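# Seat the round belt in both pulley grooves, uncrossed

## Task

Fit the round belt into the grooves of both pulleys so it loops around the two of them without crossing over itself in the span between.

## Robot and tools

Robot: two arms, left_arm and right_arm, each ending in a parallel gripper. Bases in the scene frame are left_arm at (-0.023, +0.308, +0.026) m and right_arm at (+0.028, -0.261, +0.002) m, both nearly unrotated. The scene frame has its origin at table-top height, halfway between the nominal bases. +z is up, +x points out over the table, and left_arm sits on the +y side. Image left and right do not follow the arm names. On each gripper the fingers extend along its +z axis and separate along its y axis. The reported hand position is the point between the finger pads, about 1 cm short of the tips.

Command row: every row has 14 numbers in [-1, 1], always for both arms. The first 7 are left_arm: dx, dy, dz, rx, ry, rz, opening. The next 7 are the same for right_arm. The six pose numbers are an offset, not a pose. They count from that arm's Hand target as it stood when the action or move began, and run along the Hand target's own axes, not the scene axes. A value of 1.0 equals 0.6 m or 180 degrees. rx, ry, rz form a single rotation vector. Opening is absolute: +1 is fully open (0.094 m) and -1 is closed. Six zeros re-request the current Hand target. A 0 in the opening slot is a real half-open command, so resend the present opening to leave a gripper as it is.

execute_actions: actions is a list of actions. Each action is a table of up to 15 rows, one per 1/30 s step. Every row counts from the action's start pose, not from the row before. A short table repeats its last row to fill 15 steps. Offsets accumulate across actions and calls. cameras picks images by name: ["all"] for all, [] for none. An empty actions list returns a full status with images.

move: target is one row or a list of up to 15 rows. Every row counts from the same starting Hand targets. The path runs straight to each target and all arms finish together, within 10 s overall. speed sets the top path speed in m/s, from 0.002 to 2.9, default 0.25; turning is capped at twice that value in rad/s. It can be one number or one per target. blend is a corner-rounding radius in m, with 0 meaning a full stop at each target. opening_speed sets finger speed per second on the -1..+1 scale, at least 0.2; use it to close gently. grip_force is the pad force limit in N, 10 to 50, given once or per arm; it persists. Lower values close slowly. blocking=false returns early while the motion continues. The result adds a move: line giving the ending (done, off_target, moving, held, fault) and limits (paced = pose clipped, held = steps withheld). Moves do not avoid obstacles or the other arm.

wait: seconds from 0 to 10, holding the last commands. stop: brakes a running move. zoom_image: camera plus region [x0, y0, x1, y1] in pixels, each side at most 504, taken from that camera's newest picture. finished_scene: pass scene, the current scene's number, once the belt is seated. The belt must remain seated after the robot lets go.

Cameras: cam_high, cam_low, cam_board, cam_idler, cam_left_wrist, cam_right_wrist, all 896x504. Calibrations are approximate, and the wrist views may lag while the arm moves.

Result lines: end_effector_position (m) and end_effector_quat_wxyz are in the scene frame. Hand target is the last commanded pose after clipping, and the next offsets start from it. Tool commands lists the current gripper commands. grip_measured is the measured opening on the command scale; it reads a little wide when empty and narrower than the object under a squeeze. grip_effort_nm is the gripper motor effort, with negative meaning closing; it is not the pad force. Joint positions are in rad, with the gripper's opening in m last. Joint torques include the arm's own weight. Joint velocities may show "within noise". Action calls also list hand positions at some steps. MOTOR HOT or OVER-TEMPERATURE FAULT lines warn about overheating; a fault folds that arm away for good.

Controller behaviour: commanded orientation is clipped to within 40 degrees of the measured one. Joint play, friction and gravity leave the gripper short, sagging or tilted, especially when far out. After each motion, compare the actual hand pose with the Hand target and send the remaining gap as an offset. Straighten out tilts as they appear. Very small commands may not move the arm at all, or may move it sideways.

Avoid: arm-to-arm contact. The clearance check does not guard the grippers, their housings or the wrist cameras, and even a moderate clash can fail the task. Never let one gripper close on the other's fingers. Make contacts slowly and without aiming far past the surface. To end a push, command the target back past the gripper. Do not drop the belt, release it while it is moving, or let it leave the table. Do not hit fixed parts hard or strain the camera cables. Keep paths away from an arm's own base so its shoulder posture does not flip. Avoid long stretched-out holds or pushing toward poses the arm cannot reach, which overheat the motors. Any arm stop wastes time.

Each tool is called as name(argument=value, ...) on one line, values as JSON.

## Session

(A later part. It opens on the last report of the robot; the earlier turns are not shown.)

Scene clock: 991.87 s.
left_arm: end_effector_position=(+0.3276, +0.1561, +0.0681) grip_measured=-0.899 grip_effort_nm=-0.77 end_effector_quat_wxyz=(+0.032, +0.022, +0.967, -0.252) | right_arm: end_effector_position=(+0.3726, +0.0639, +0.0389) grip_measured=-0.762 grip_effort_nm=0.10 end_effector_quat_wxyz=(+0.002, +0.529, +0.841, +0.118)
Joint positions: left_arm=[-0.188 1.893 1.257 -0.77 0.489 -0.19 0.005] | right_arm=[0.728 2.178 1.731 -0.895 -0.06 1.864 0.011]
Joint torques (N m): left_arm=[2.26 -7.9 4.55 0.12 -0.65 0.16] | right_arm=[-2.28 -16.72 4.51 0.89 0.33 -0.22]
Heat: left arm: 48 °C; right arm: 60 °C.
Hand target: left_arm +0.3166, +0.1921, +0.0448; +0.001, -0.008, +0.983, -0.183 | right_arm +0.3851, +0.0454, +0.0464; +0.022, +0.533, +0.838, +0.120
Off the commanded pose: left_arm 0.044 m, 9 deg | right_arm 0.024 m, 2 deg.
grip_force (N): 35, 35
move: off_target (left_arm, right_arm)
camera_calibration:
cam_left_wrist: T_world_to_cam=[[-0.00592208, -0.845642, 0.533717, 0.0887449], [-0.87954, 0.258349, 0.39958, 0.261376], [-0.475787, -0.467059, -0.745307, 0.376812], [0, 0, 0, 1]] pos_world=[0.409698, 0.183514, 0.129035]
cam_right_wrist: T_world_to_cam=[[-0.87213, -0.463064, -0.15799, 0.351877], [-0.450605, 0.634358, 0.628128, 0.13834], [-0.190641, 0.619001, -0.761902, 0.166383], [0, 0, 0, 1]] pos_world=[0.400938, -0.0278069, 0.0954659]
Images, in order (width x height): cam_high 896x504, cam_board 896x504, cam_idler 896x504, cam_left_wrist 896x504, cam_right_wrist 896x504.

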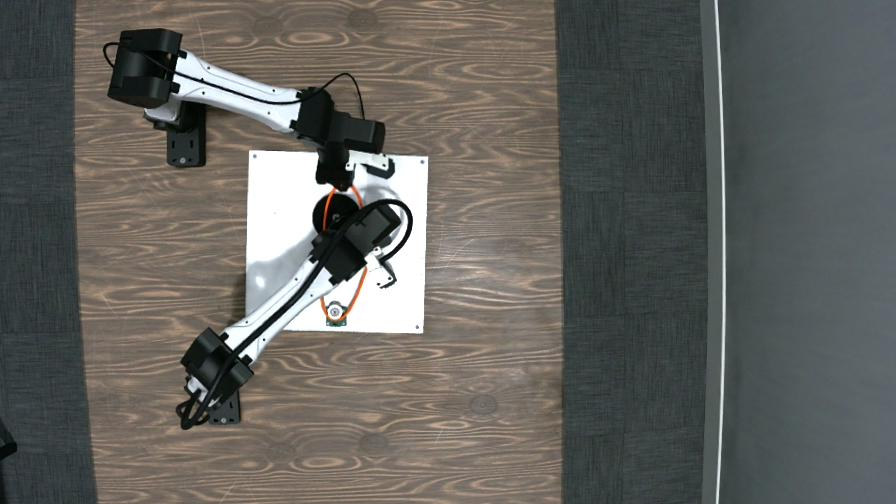

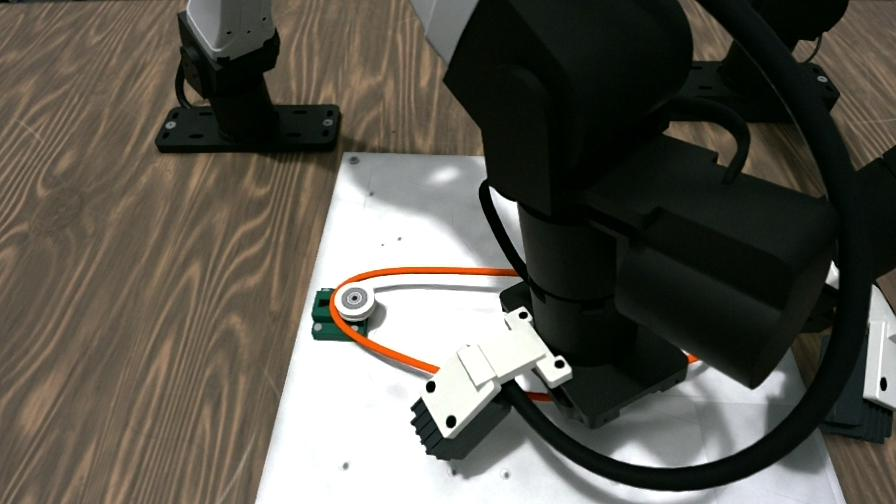

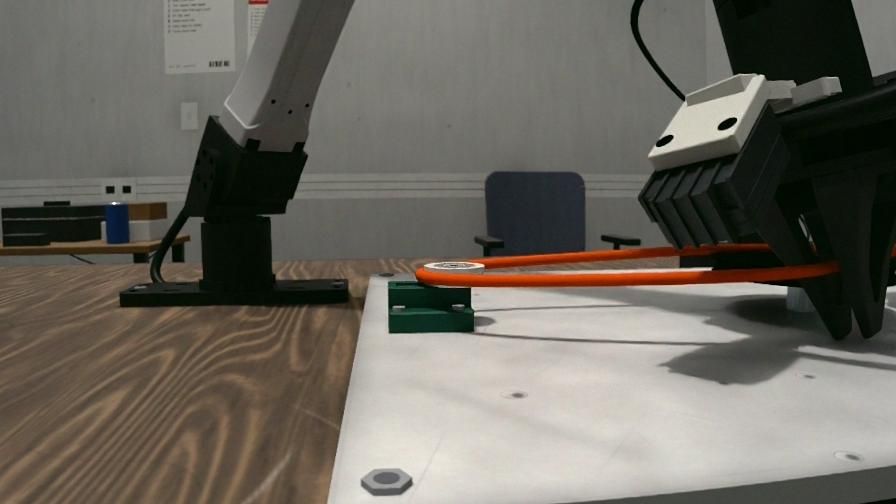

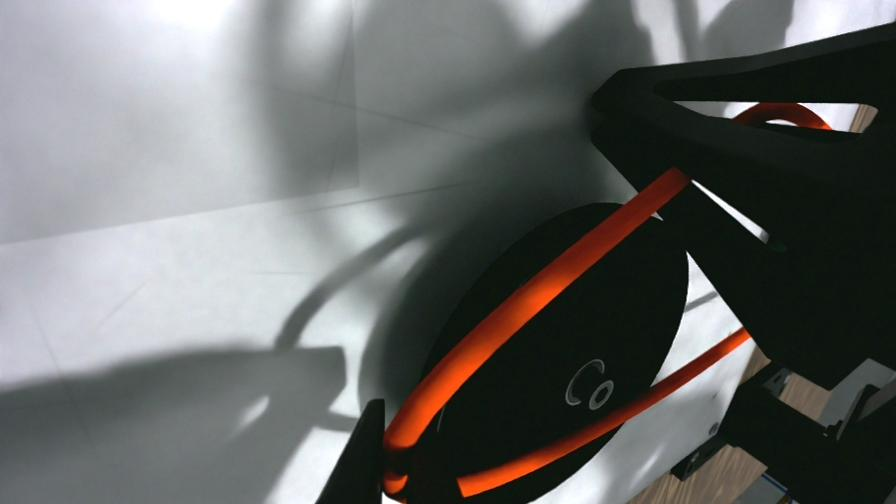

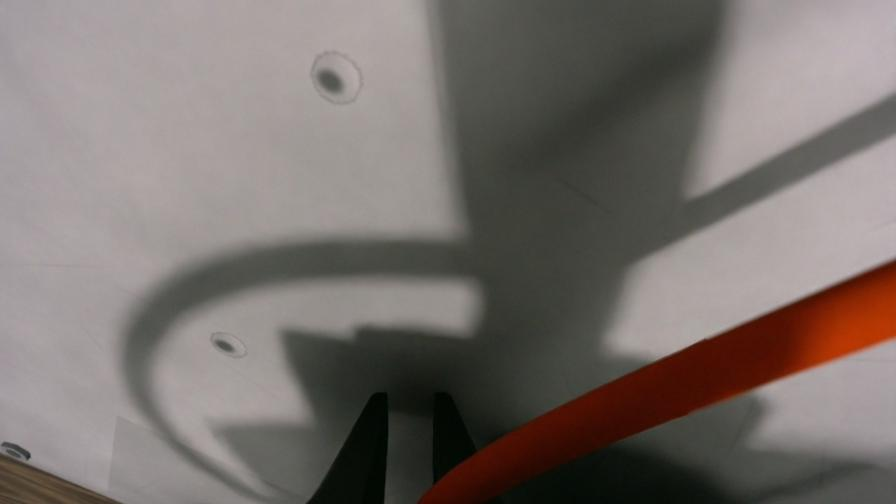

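zoom_image(camera="cam_high", region=[300, 160, 410, 280])

zoom_image(camera="cam_left_wrist", region=[360, 140, 740, 504])

Scaled by 4.200 from the camera's 896x504 image, which has a finer 1280x720 frame.

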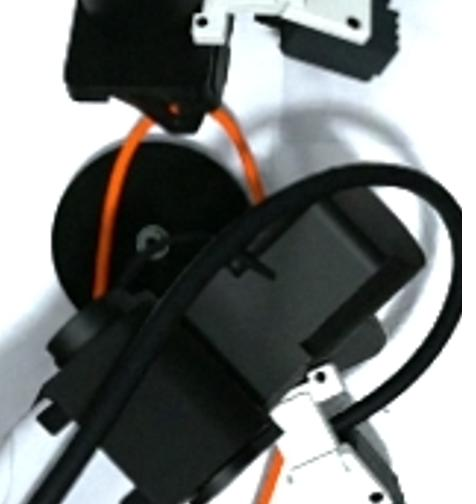

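Scaled by 1.326 from the camera's 896x504 image, which has a finer 1280x720 frame.

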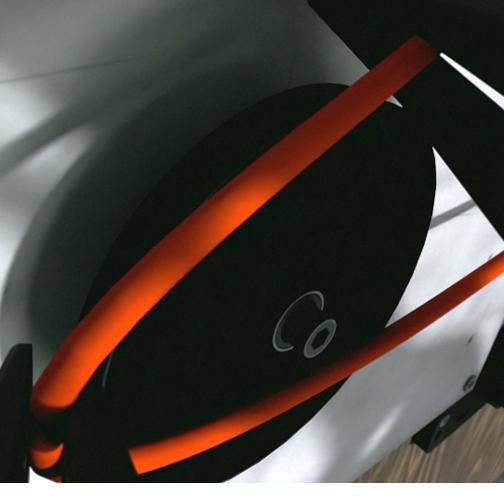

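move(target=[[0,0,0,0,0,0,-1,0.0027,0.0067,-0.029,0,0,0,-0.76],[0,0,0,0,0,0,-1,-0.0522,-0.041,-0.0462,0,0,0,-0.76]], speed=0.06, cameras=["cam_high","cam_idler","cam_right_wrist","cam_left_wrist"])

zoom_image(camera="cam_idler", region=[640, 160, 896, 340])

zoom_image(camera="cam_high", region=[300, 160, 410, 280])

zoom_image(camera="cam_left_wrist", region=[360, 140, 740, 504])

Scene clock: 1017.23 s.
left_arm: end_effector_position=(+0.3252, +0.1565, +0.0678) grip_measured=-0.899 grip_effort_nm=-0.77 end_effector_quat_wxyz=(+0.027, +0.021, +0.967, -0.251) | right_arm: end_effector_position=(+0.3619, +0.0191, +0.0540) grip_measured=-0.762 grip_effort_nm=0.08 end_effector_quat_wxyz=(-0.001, +0.531, +0.839, +0.114)
Joint positions: left_arm=[-0.188 1.893 1.257 -0.78 0.489 -0.19 0.005] | right_arm=[0.661 2.029 1.565 -0.891 -0.076 1.804 0.011]
Joint torques (N m): left_arm=[2.19 -7.84 4.66 0.13 -0.72 0.17] | right_arm=[-1.99 -16.1 4.89 0.84 0.34 -0.24]
Heat: left arm: 48 °C; right arm: 61 °C.
Hand target: left_arm +0.3166, +0.1921, +0.0448; +0.001, -0.008, +0.983, -0.183 | right_arm +0.3723, +0.0024, +0.0649; +0.022, +0.533, +0.837, +0.121
Off the commanded pose: left_arm 0.043 m, 9 deg | right_arm 0.022 m, 3 deg.
grip_force (N): 35, 35
move: off_target (left_arm, right_arm)
camera_calibration:
cam_left_wrist: T_world_to_cam=[[-0.000237638, -0.846738, 0.53201, 0.0878152], [-0.875275, 0.25747, 0.409394, 0.257414], [-0.483626, -0.465558, -0.74119, 0.377688], [0, 0, 0, 1]] pos_world=[0.407988, 0.183916, 0.127836]
cam_right_wrist: T_world_to_cam=[[-0.875726, -0.459333, -0.14872, 0.324981], [-0.441914, 0.638507, 0.630096, 0.149123], [-0.194465, 0.617512, -0.762143, 0.20509], [0, 0, 0, 1]] pos_world=[0.390376, -0.0725871, 0.110678]
Images, in order (width x height): cam_high 896x504, cam_idler 896x504, cam_left_wrist 896x504, cam_right_wrist 896x504.

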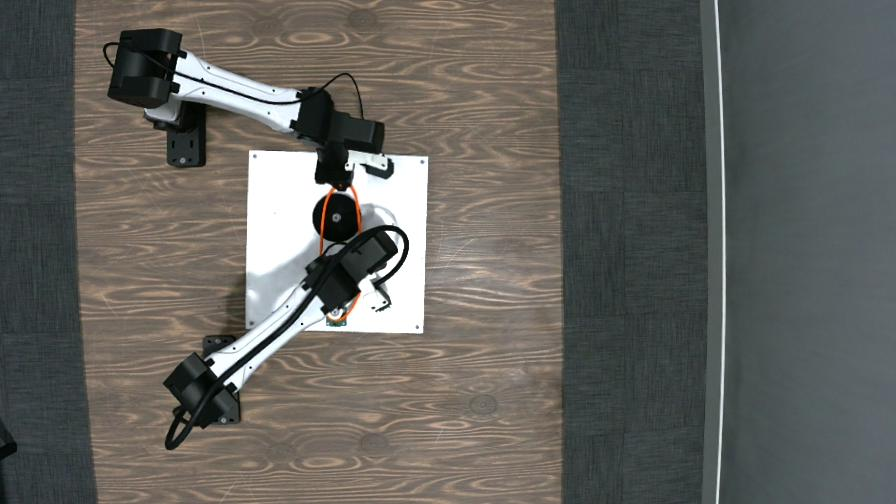

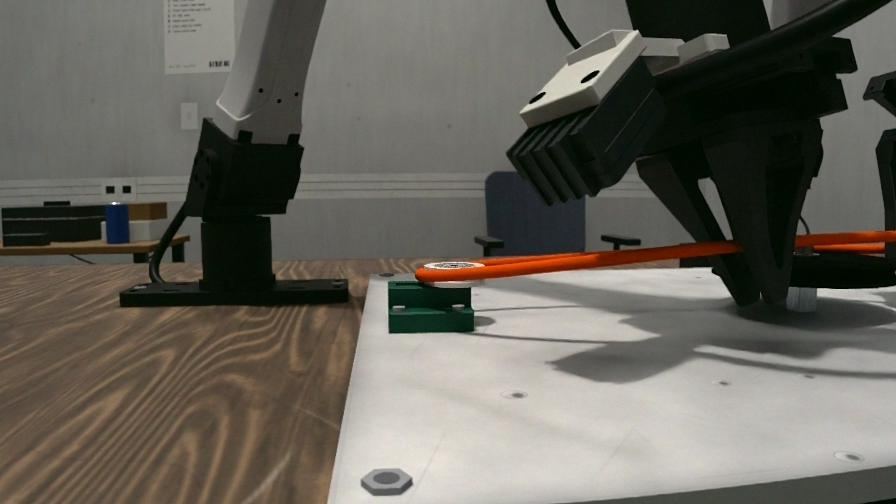

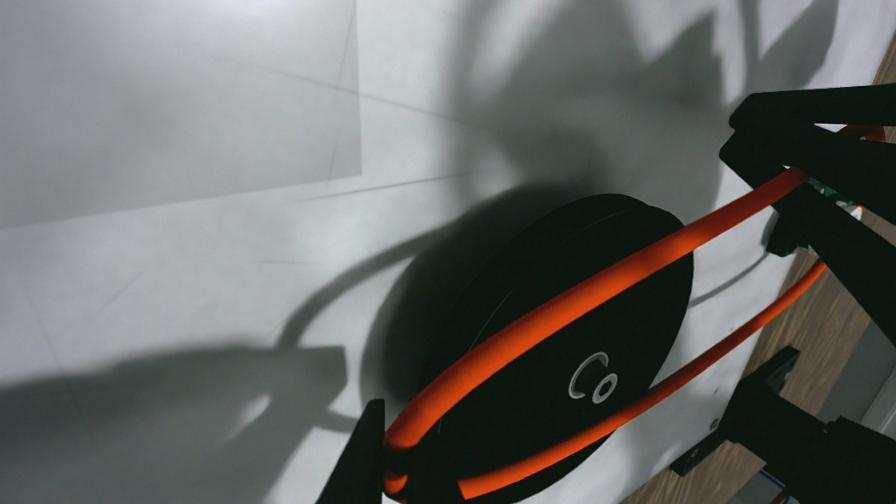

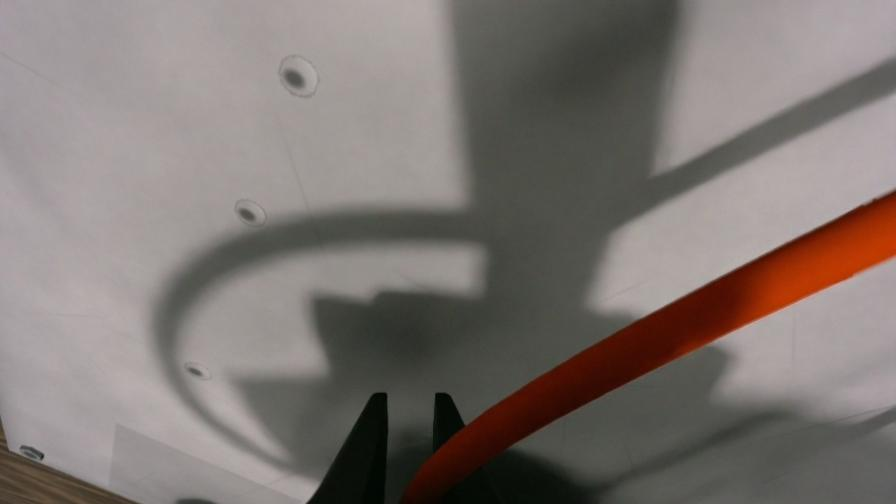

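Scaled by 1.969 from the camera's 896x504 image, which has a finer 1280x720 frame.

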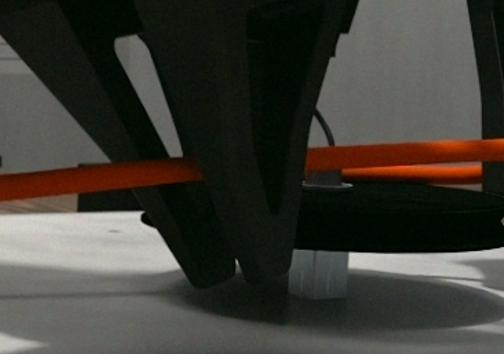

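Scaled by 4.200 from the camera's 896x504 image, which has a finer 1280x720 frame.

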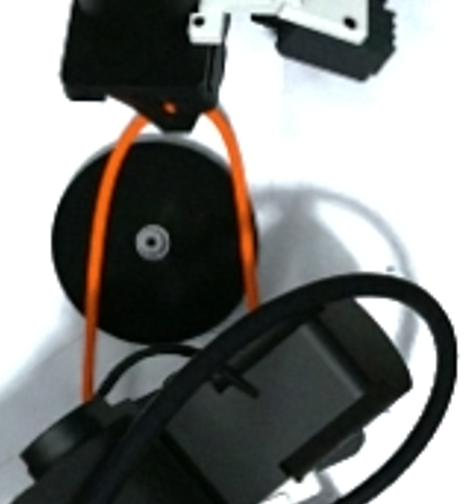

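Scaled by 1.326 from the camera's 896x504 image, which has a finer 1280x720 frame.

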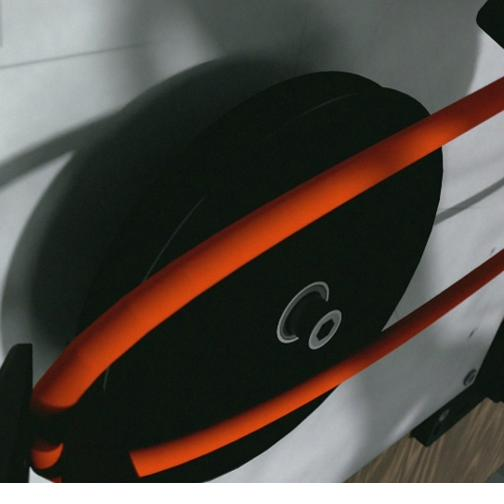

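move(target=[[0,0,0,0,0,0,-1,0,0,0,0.07,0,0,-0.76],[0,0,0,0,0,0,-1,0.1458,0.0982,0.0347,0.07,0,0,-0.76]], speed=0.06, cameras=["cam_high","cam_idler","cam_right_wrist","cam_left_wrist","cam_board"])

zoom_image(camera="cam_idler", region=[640, 160, 896, 340])

zoom_image(camera="cam_left_wrist", region=[360, 140, 740, 504])

Scene clock: 1074.33 s.
left_arm: end_effector_position=(+0.3258, +0.1552, +0.0684) grip_measured=-0.899 grip_effort_nm=-0.77 end_effector_quat_wxyz=(+0.028, +0.018, +0.966, -0.255) | right_arm: end_effector_position=(+0.3788, +0.1017, +0.0691) grip_measured=-0.762 grip_effort_nm=0.04 end_effector_quat_wxyz=(-0.039, +0.520, +0.852, +0.032)
Joint positions: left_arm=[-0.189 1.893 1.257 -0.776 0.495 -0.198 0.005] | right_arm=[0.764 2.663 2.742 -1.607 -0.092 1.869 0.011]
Joint torques (N m): left_arm=[2.18 -8.17 4.6 0.17 -0.69 0.19] | right_arm=[0.2 -13.49 9.13 0.68 0.09 0.3]
Heat: left arm: 47 °C; right arm: 71 °C.
Hand target: left_arm +0.3166, +0.1920, +0.0448; +0.001, -0.008, +0.983, -0.183 | right_arm +0.3902, +0.1084, +0.0660; -0.036, +0.532, +0.846, +0.028
Off the commanded pose: left_arm 0.045 m, 9 deg | right_arm 0.014 m, 2 deg.
joint read past its limit (right arm) — joint 4 (wrist pitch), lower limit.
joint sent to its limit (right arm) — joint 4 (wrist pitch), lower limit. The joint targets still meet the commanded pose.
grip_force (N): 35, 35
move: off_target (left_arm, right_arm)
camera_calibration:
cam_left_wrist: T_world_to_cam=[[0.00409973, -0.842906, 0.538046, 0.083788], [-0.876391, 0.256089, 0.407868, 0.258707], [-0.481582, -0.473211, -0.737665, 0.37813], [0, 0, 0, 1]] pos_world=[0.408486, 0.183309, 0.128333]
cam_right_wrist: T_world_to_cam=[[-0.864896, -0.501115, 0.0289591, 0.367892], [-0.37538, 0.684028, 0.625456, 0.0647528], [-0.333234, 0.530084, -0.779722, 0.23152], [0, 0, 0, 1]] pos_world=[0.419646, 0.0173387, 0.129367]
Images, in order (width x height): cam_high 896x504, cam_board 896x504, cam_idler 896x504, cam_left_wrist 896x504, cam_right_wrist 896x504.

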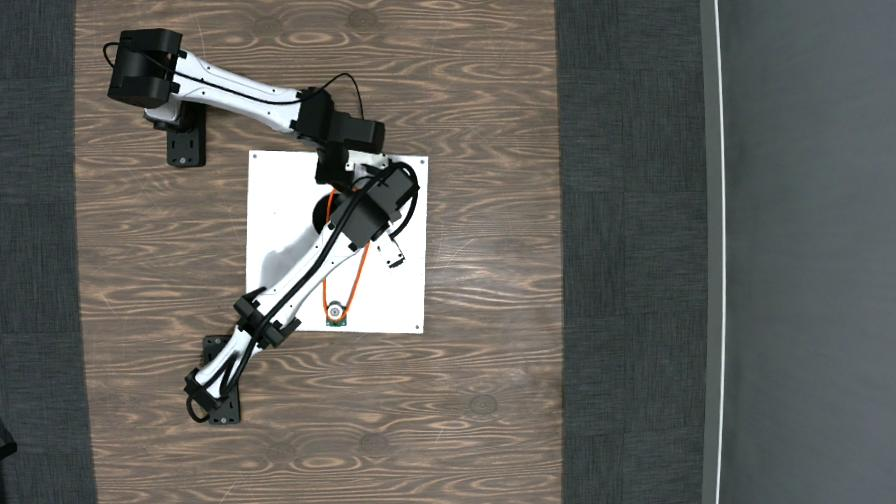

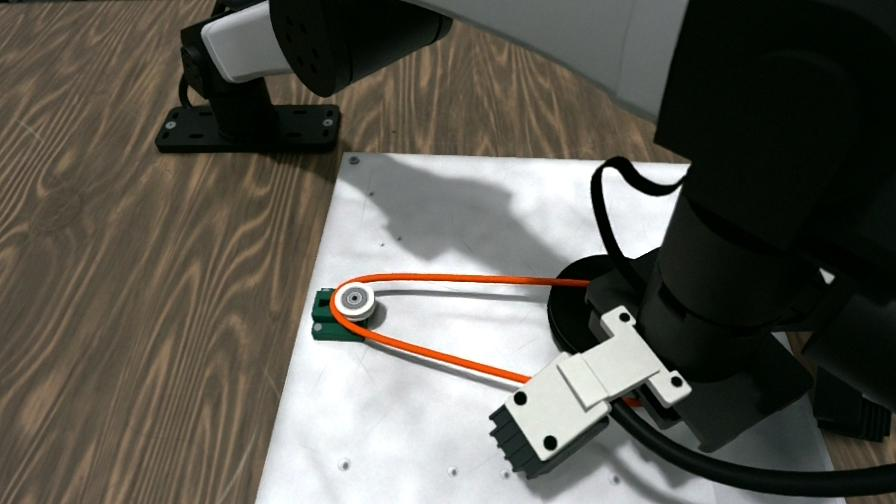

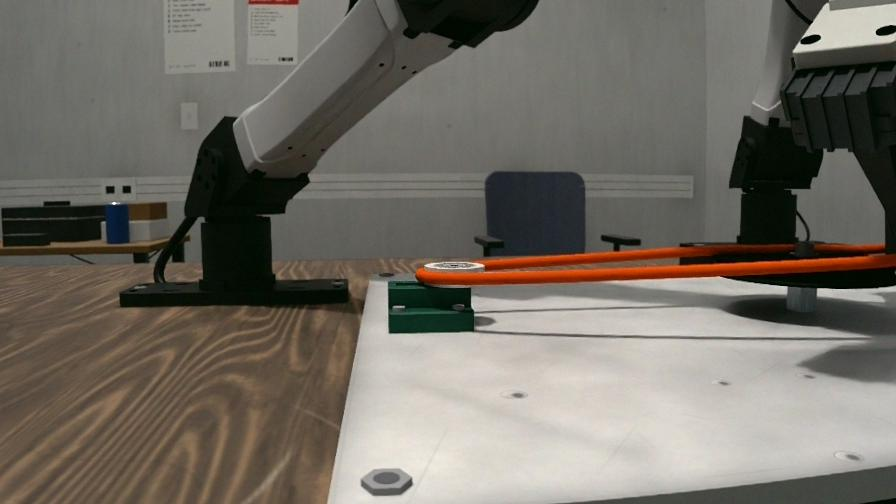

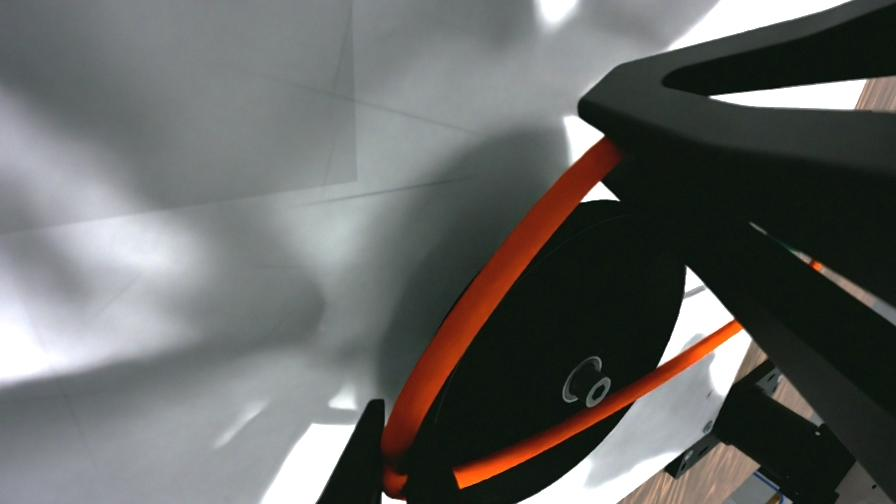

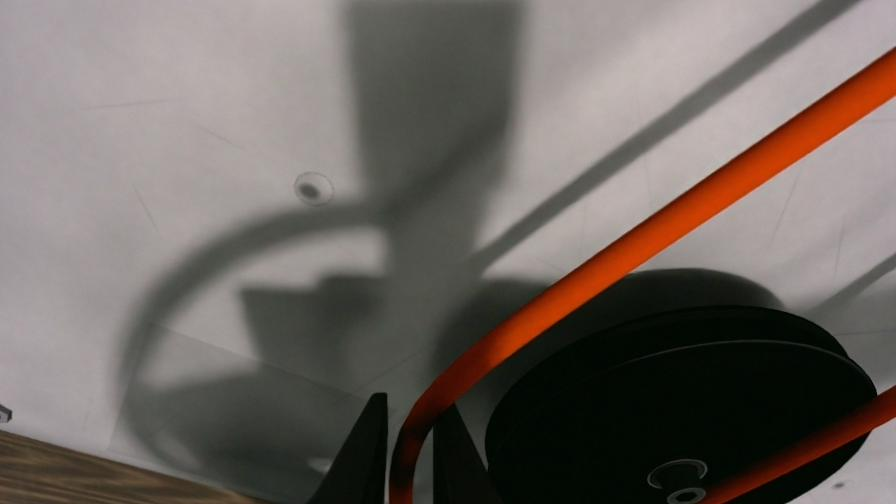

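Scaled by 1.969 from the camera's 896x504 image, which has a finer 1280x720 frame.

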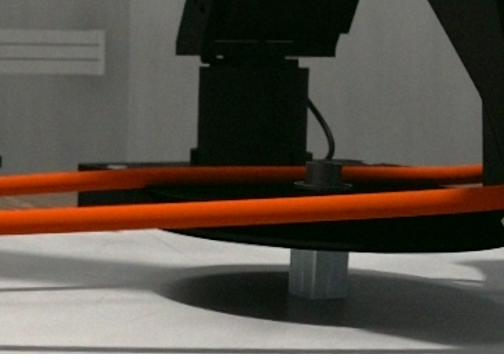

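Scaled by 1.326 from the camera's 896x504 image, which has a finer 1280x720 frame.

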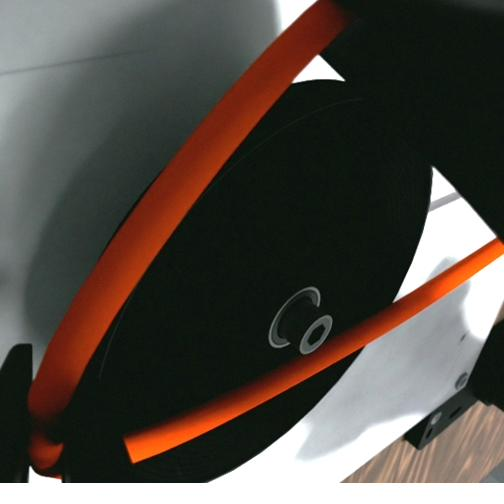

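move(target=[0,0,0,0,0,0,-1,-0.0056,-0.0091,0.0262,0,0,0,-0.76], speed=0.08, cameras=["cam_idler","cam_right_wrist","cam_left_wrist"])

zoom_image(camera="cam_idler", region=[640, 160, 896, 340])

zoom_image(camera="cam_left_wrist", region=[360, 140, 740, 504])

Scene clock: 1084.30 s.
left_arm: end_effector_position=(+0.3258, +0.1552, +0.0684) grip_measured=-0.899 grip_effort_nm=-0.77 end_effector_quat_wxyz=(+0.028, +0.018, +0.966, -0.255) | right_arm: end_effector_position=(+0.3782, +0.1011, +0.0608) grip_measured=-0.762 grip_effort_nm=0.04 end_effector_quat_wxyz=(-0.041, +0.521, +0.852, +0.024)
Joint positions: left_arm=[-0.189 1.893 1.257 -0.776 0.495 -0.198 0.005] | right_arm=[0.764 2.68 2.742 -1.607 -0.092 1.869 0.011]
Joint torques (N m): left_arm=[2.37 -8.06 4.66 0.21 -0.77 0.22] | right_arm=[0.21 -13.42 6.8 0.65 0.1 0.27]
Heat: left arm: 47 °C; right arm: 70 °C.
Hand target: left_arm +0.3166, +0.1920, +0.0448; +0.001, -0.008, +0.983, -0.183 | right_arm +0.3862, +0.1044, +0.0499; -0.036, +0.532, +0.846, +0.028
Off the commanded pose: left_arm 0.045 m, 9 deg | right_arm 0.014 m, 2 deg.
joint read past its limit (right arm) — joint 4 (wrist pitch), lower limit.
grip_force (N): 35, 35
move: off_target (left_arm, right_arm)
camera_calibration:
cam_left_wrist: T_world_to_cam=[[0.00409973, -0.842906, 0.538046, 0.083788], [-0.876391, 0.256089, 0.407868, 0.258707], [-0.481582, -0.473211, -0.737665, 0.37813], [0, 0, 0, 1]] pos_world=[0.408486, 0.183309, 0.128333]
cam_right_wrist: T_world_to_cam=[[-0.864442, -0.500655, 0.0456626, 0.36598], [-0.367659, 0.691521, 0.621792, 0.0666787], [-0.34288, 0.520715, -0.78185, 0.229906], [0, 0, 0, 1]] pos_world=[0.419713, 0.0174044, 0.12158]
Images, in order (width x height): cam_idler 896x504, cam_left_wrist 896x504, cam_right_wrist 896x504.

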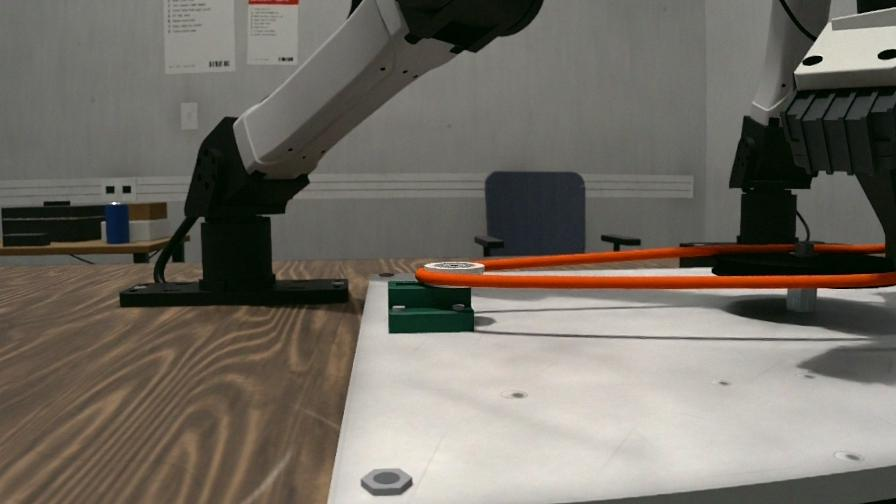

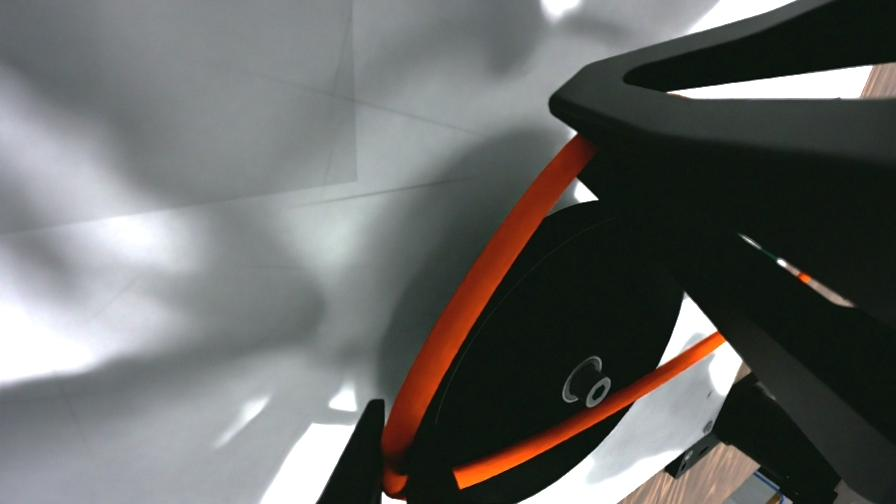

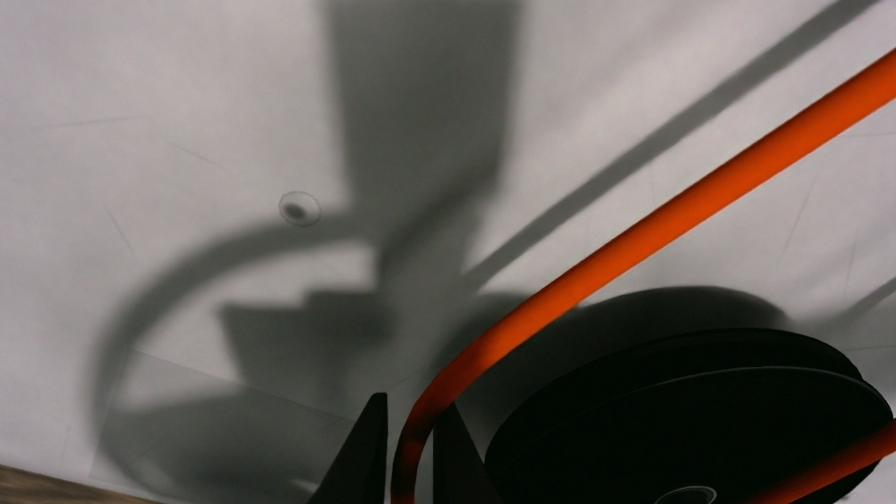

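Scaled by 1.969 from the camera's 896x504 image, which has a finer 1280x720 frame.

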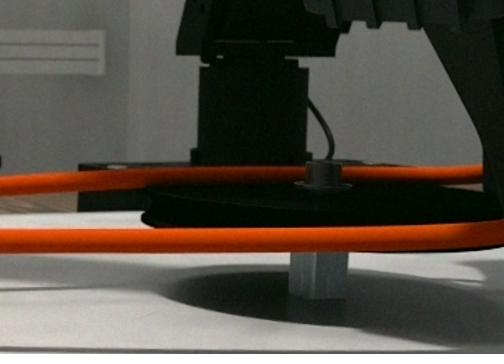

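Scaled by 1.326 from the camera's 896x504 image, which has a finer 1280x720 frame.

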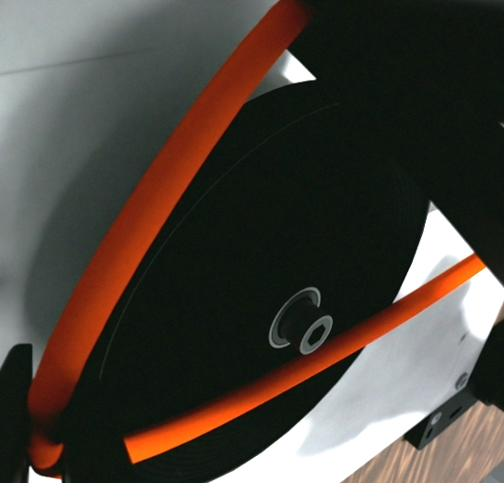

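move(target=[0,0,0,0,0,0,-1,0.0075,-0.017,0.0037,0,0,0,-0.76], speed=0.08, cameras=["cam_idler","cam_right_wrist","cam_left_wrist"])

zoom_image(camera="cam_idler", region=[640, 160, 896, 340])

zoom_image(camera="cam_left_wrist", region=[360, 140, 740, 504])

Scene clock: 1104.93 s.
left_arm: end_effector_position=(+0.3252, +0.1553, +0.0683) grip_measured=-0.899 grip_effort_nm=-0.77 end_effector_quat_wxyz=(+0.026, +0.018, +0.967, -0.254) | right_arm: end_effector_position=(+0.3693, +0.0988, +0.0407) grip_measured=-0.762 grip_effort_nm=0.04 end_effector_quat_wxyz=(-0.048, +0.525, +0.849, +0.005)
Joint positions: left_arm=[-0.189 1.893 1.257 -0.779 0.495 -0.198 0.005] | right_arm=[0.772 2.634 2.571 -1.521 -0.095 1.886 0.011]
Joint torques (N m): left_arm=[2.33 -8.01 4.63 0.11 -0.73 0.2] | right_arm=[0.79 -19.03 4.1 0.69 0.12 0.25]
Heat: left arm: 47 °C; right arm: 70 °C.
Hand target: left_arm +0.3166, +0.1920, +0.0448; +0.001, -0.008, +0.983, -0.183 | right_arm +0.3751, +0.1041, +0.0481; -0.036, +0.532, +0.846, +0.028
Off the commanded pose: left_arm 0.044 m, 9 deg | right_arm 0.011 m, 3 deg.
grip_force (N): 35, 35
move: off_target (left_arm, right_arm)
camera_calibration:
cam_left_wrist: T_world_to_cam=[[0.00579441, -0.843207, 0.537558, 0.0835162], [-0.875155, 0.255808, 0.41069, 0.25759], [-0.483808, -0.472826, -0.736454, 0.378323], [0, 0, 0, 1]] pos_world=[0.407983, 0.183409, 0.127934]
cam_right_wrist: T_world_to_cam=[[-0.86671, -0.491312, 0.0861742, 0.356366], [-0.341965, 0.711018, 0.614421, 0.0664378], [-0.363144, 0.503057, -0.784258, 0.221649], [0, 0, 0, 1]] pos_world=[0.412076, 0.0163465, 0.1023]
Images, in order (width x height): cam_idler 896x504, cam_left_wrist 896x504, cam_right_wrist 896x504.

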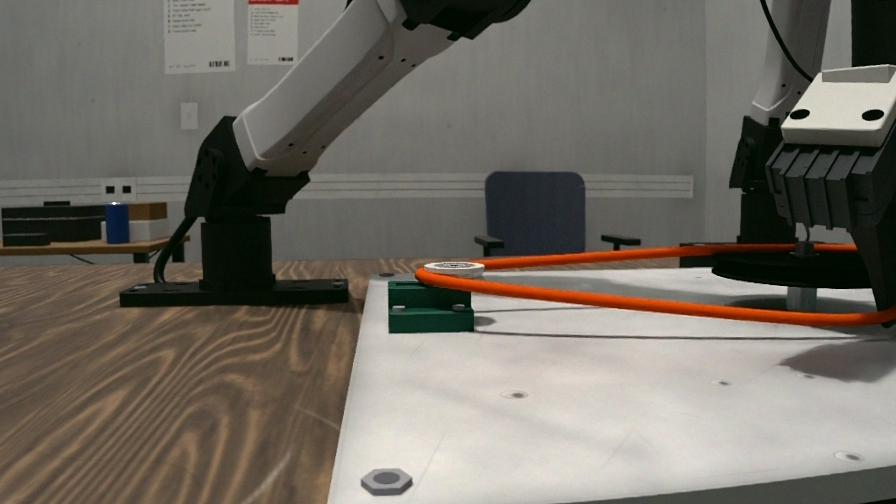

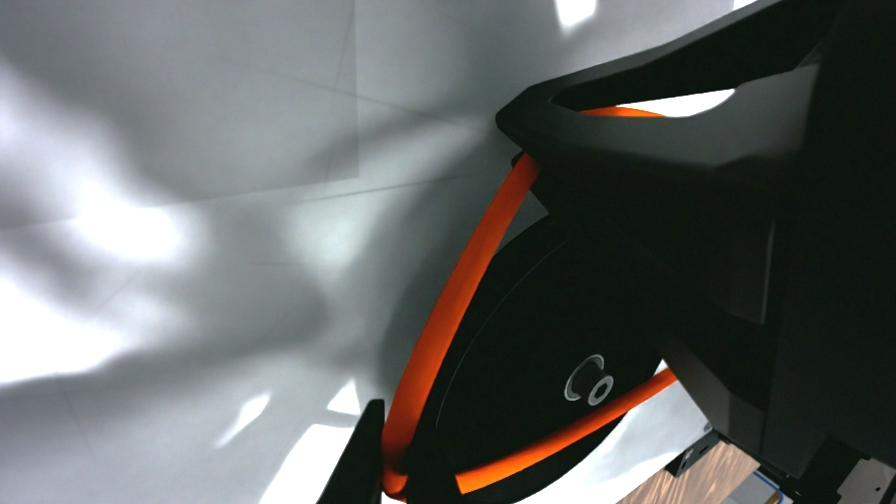

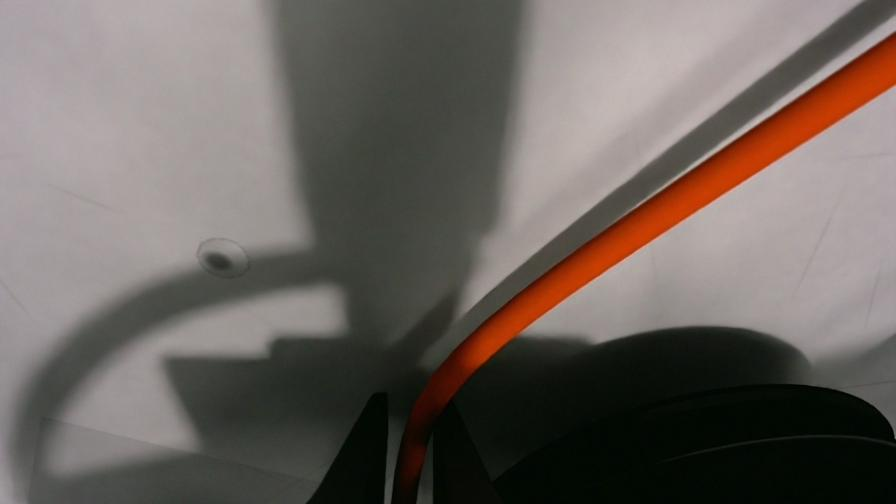

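Scaled by 1.969 from the camera's 896x504 image, which has a finer 1280x720 frame.

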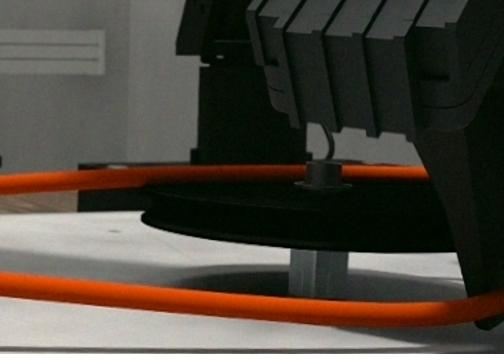

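Scaled by 1.326 from the camera's 896x504 image, which has a finer 1280x720 frame.

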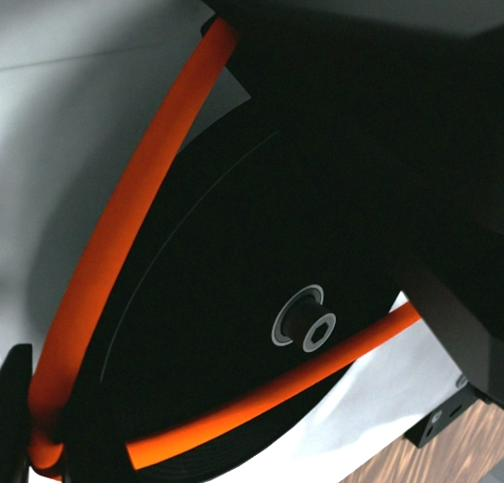

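move(target=[0,0,0,0,0,0,-1,0.0027,0.0003,-0.033,0,0,0,-0.76], speed=0.08, cameras=["cam_idler","cam_right_wrist","cam_left_wrist"])

zoom_image(camera="cam_idler", region=[640, 160, 896, 340])

zoom_image(camera="cam_left_wrist", region=[360, 140, 740, 504])

Scene clock: 1113.87 s.
left_arm: end_effector_position=(+0.3235, +0.1556, +0.0680) grip_measured=-0.899 grip_effort_nm=-0.77 end_effector_quat_wxyz=(+0.022, +0.017, +0.967, -0.254) | right_arm: end_effector_position=(+0.3675, +0.0986, +0.0618) grip_measured=-0.762 grip_effort_nm=0.04 end_effector_quat_wxyz=(-0.046, +0.524, +0.850, +0.011)
Joint positions: left_arm=[-0.189 1.893 1.257 -0.786 0.495 -0.198 0.005] | right_arm=[0.774 2.634 2.657 -1.593 -0.095 1.886 0.011]
Joint torques (N m): left_arm=[2.19 -7.9 4.53 0.18 -0.77 0.17] | right_arm=[0.58 -15.91 8.47 0.39 0.11 0.25]
Heat: left arm: 47 °C; right arm: 74 °C.
Hand target: left_arm +0.3166, +0.1920, +0.0448; +0.001, -0.008, +0.983, -0.183 | right_arm +0.3751, +0.1041, +0.0679; -0.036, +0.532, +0.846, +0.028
Off the commanded pose: left_arm 0.044 m, 9 deg | right_arm 0.011 m, 2 deg.
joint read past its limit (right arm) — joint 4 (wrist pitch), lower limit.
joint sent to its limit (right arm) — joint 4 (wrist pitch), lower limit. The joint targets still meet the commanded pose.
grip_force (N): 35, 35
move: off_target (left_arm, right_arm)
camera_calibration:
cam_left_wrist: T_world_to_cam=[[0.00981702, -0.84403, 0.536207, 0.0828937], [-0.872054, 0.255171, 0.417624, 0.254758], [-0.489311, -0.471701, -0.733534, 0.378954], [0, 0, 0, 1]] pos_world=[0.406776, 0.183711, 0.127134]
cam_right_wrist: T_world_to_cam=[[-0.866394, -0.494008, 0.0729241, 0.35394], [-0.349558, 0.704271, 0.617909, 0.0562414], [-0.35661, 0.509862, -0.78286, 0.234468], [0, 0, 0, 1]] pos_world=[0.409925, 0.0156941, 0.122993]
Images, in order (width x height): cam_idler 896x504, cam_left_wrist 896x504, cam_right_wrist 896x504.

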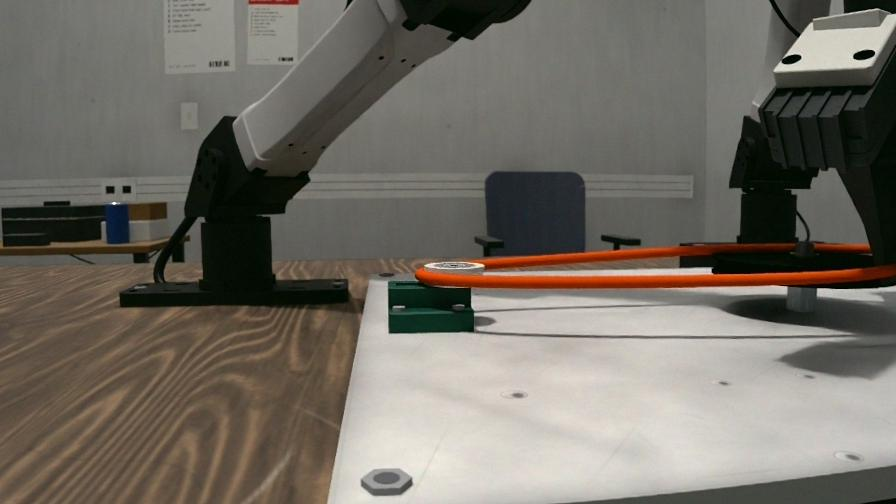

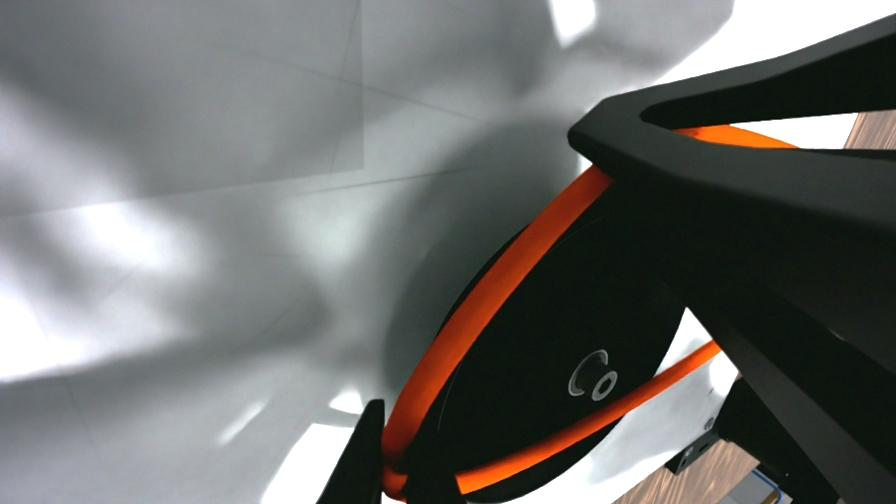

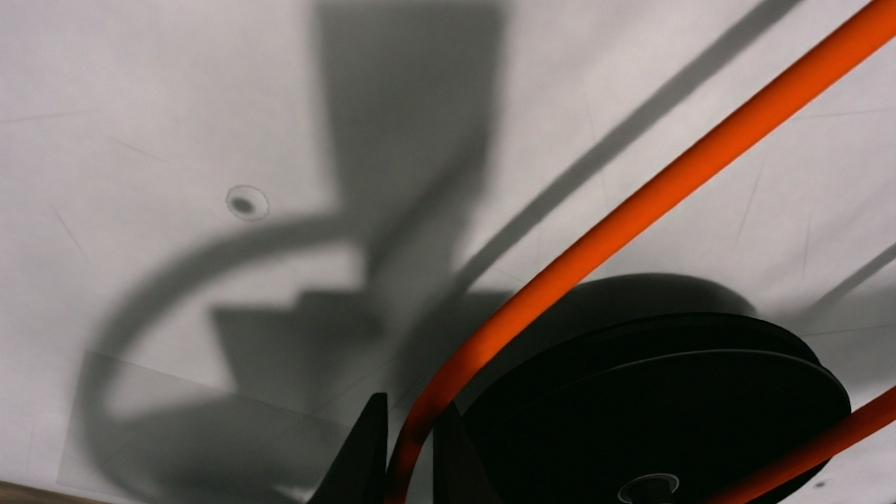

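Scaled by 1.969 from the camera's 896x504 image, which has a finer 1280x720 frame.

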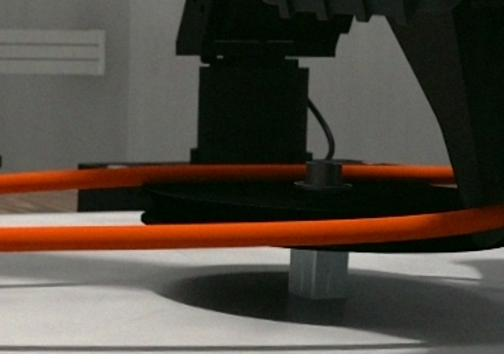

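Scaled by 1.326 from the camera's 896x504 image, which has a finer 1280x720 frame.

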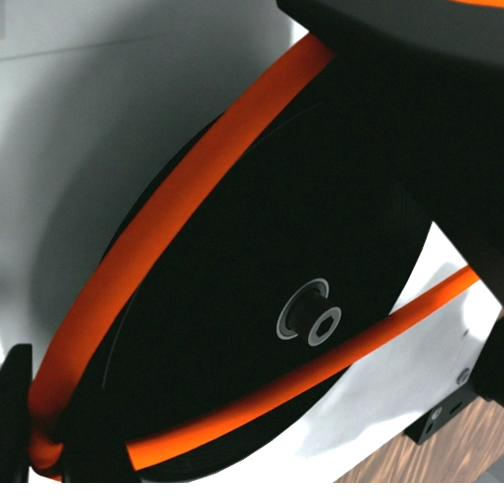

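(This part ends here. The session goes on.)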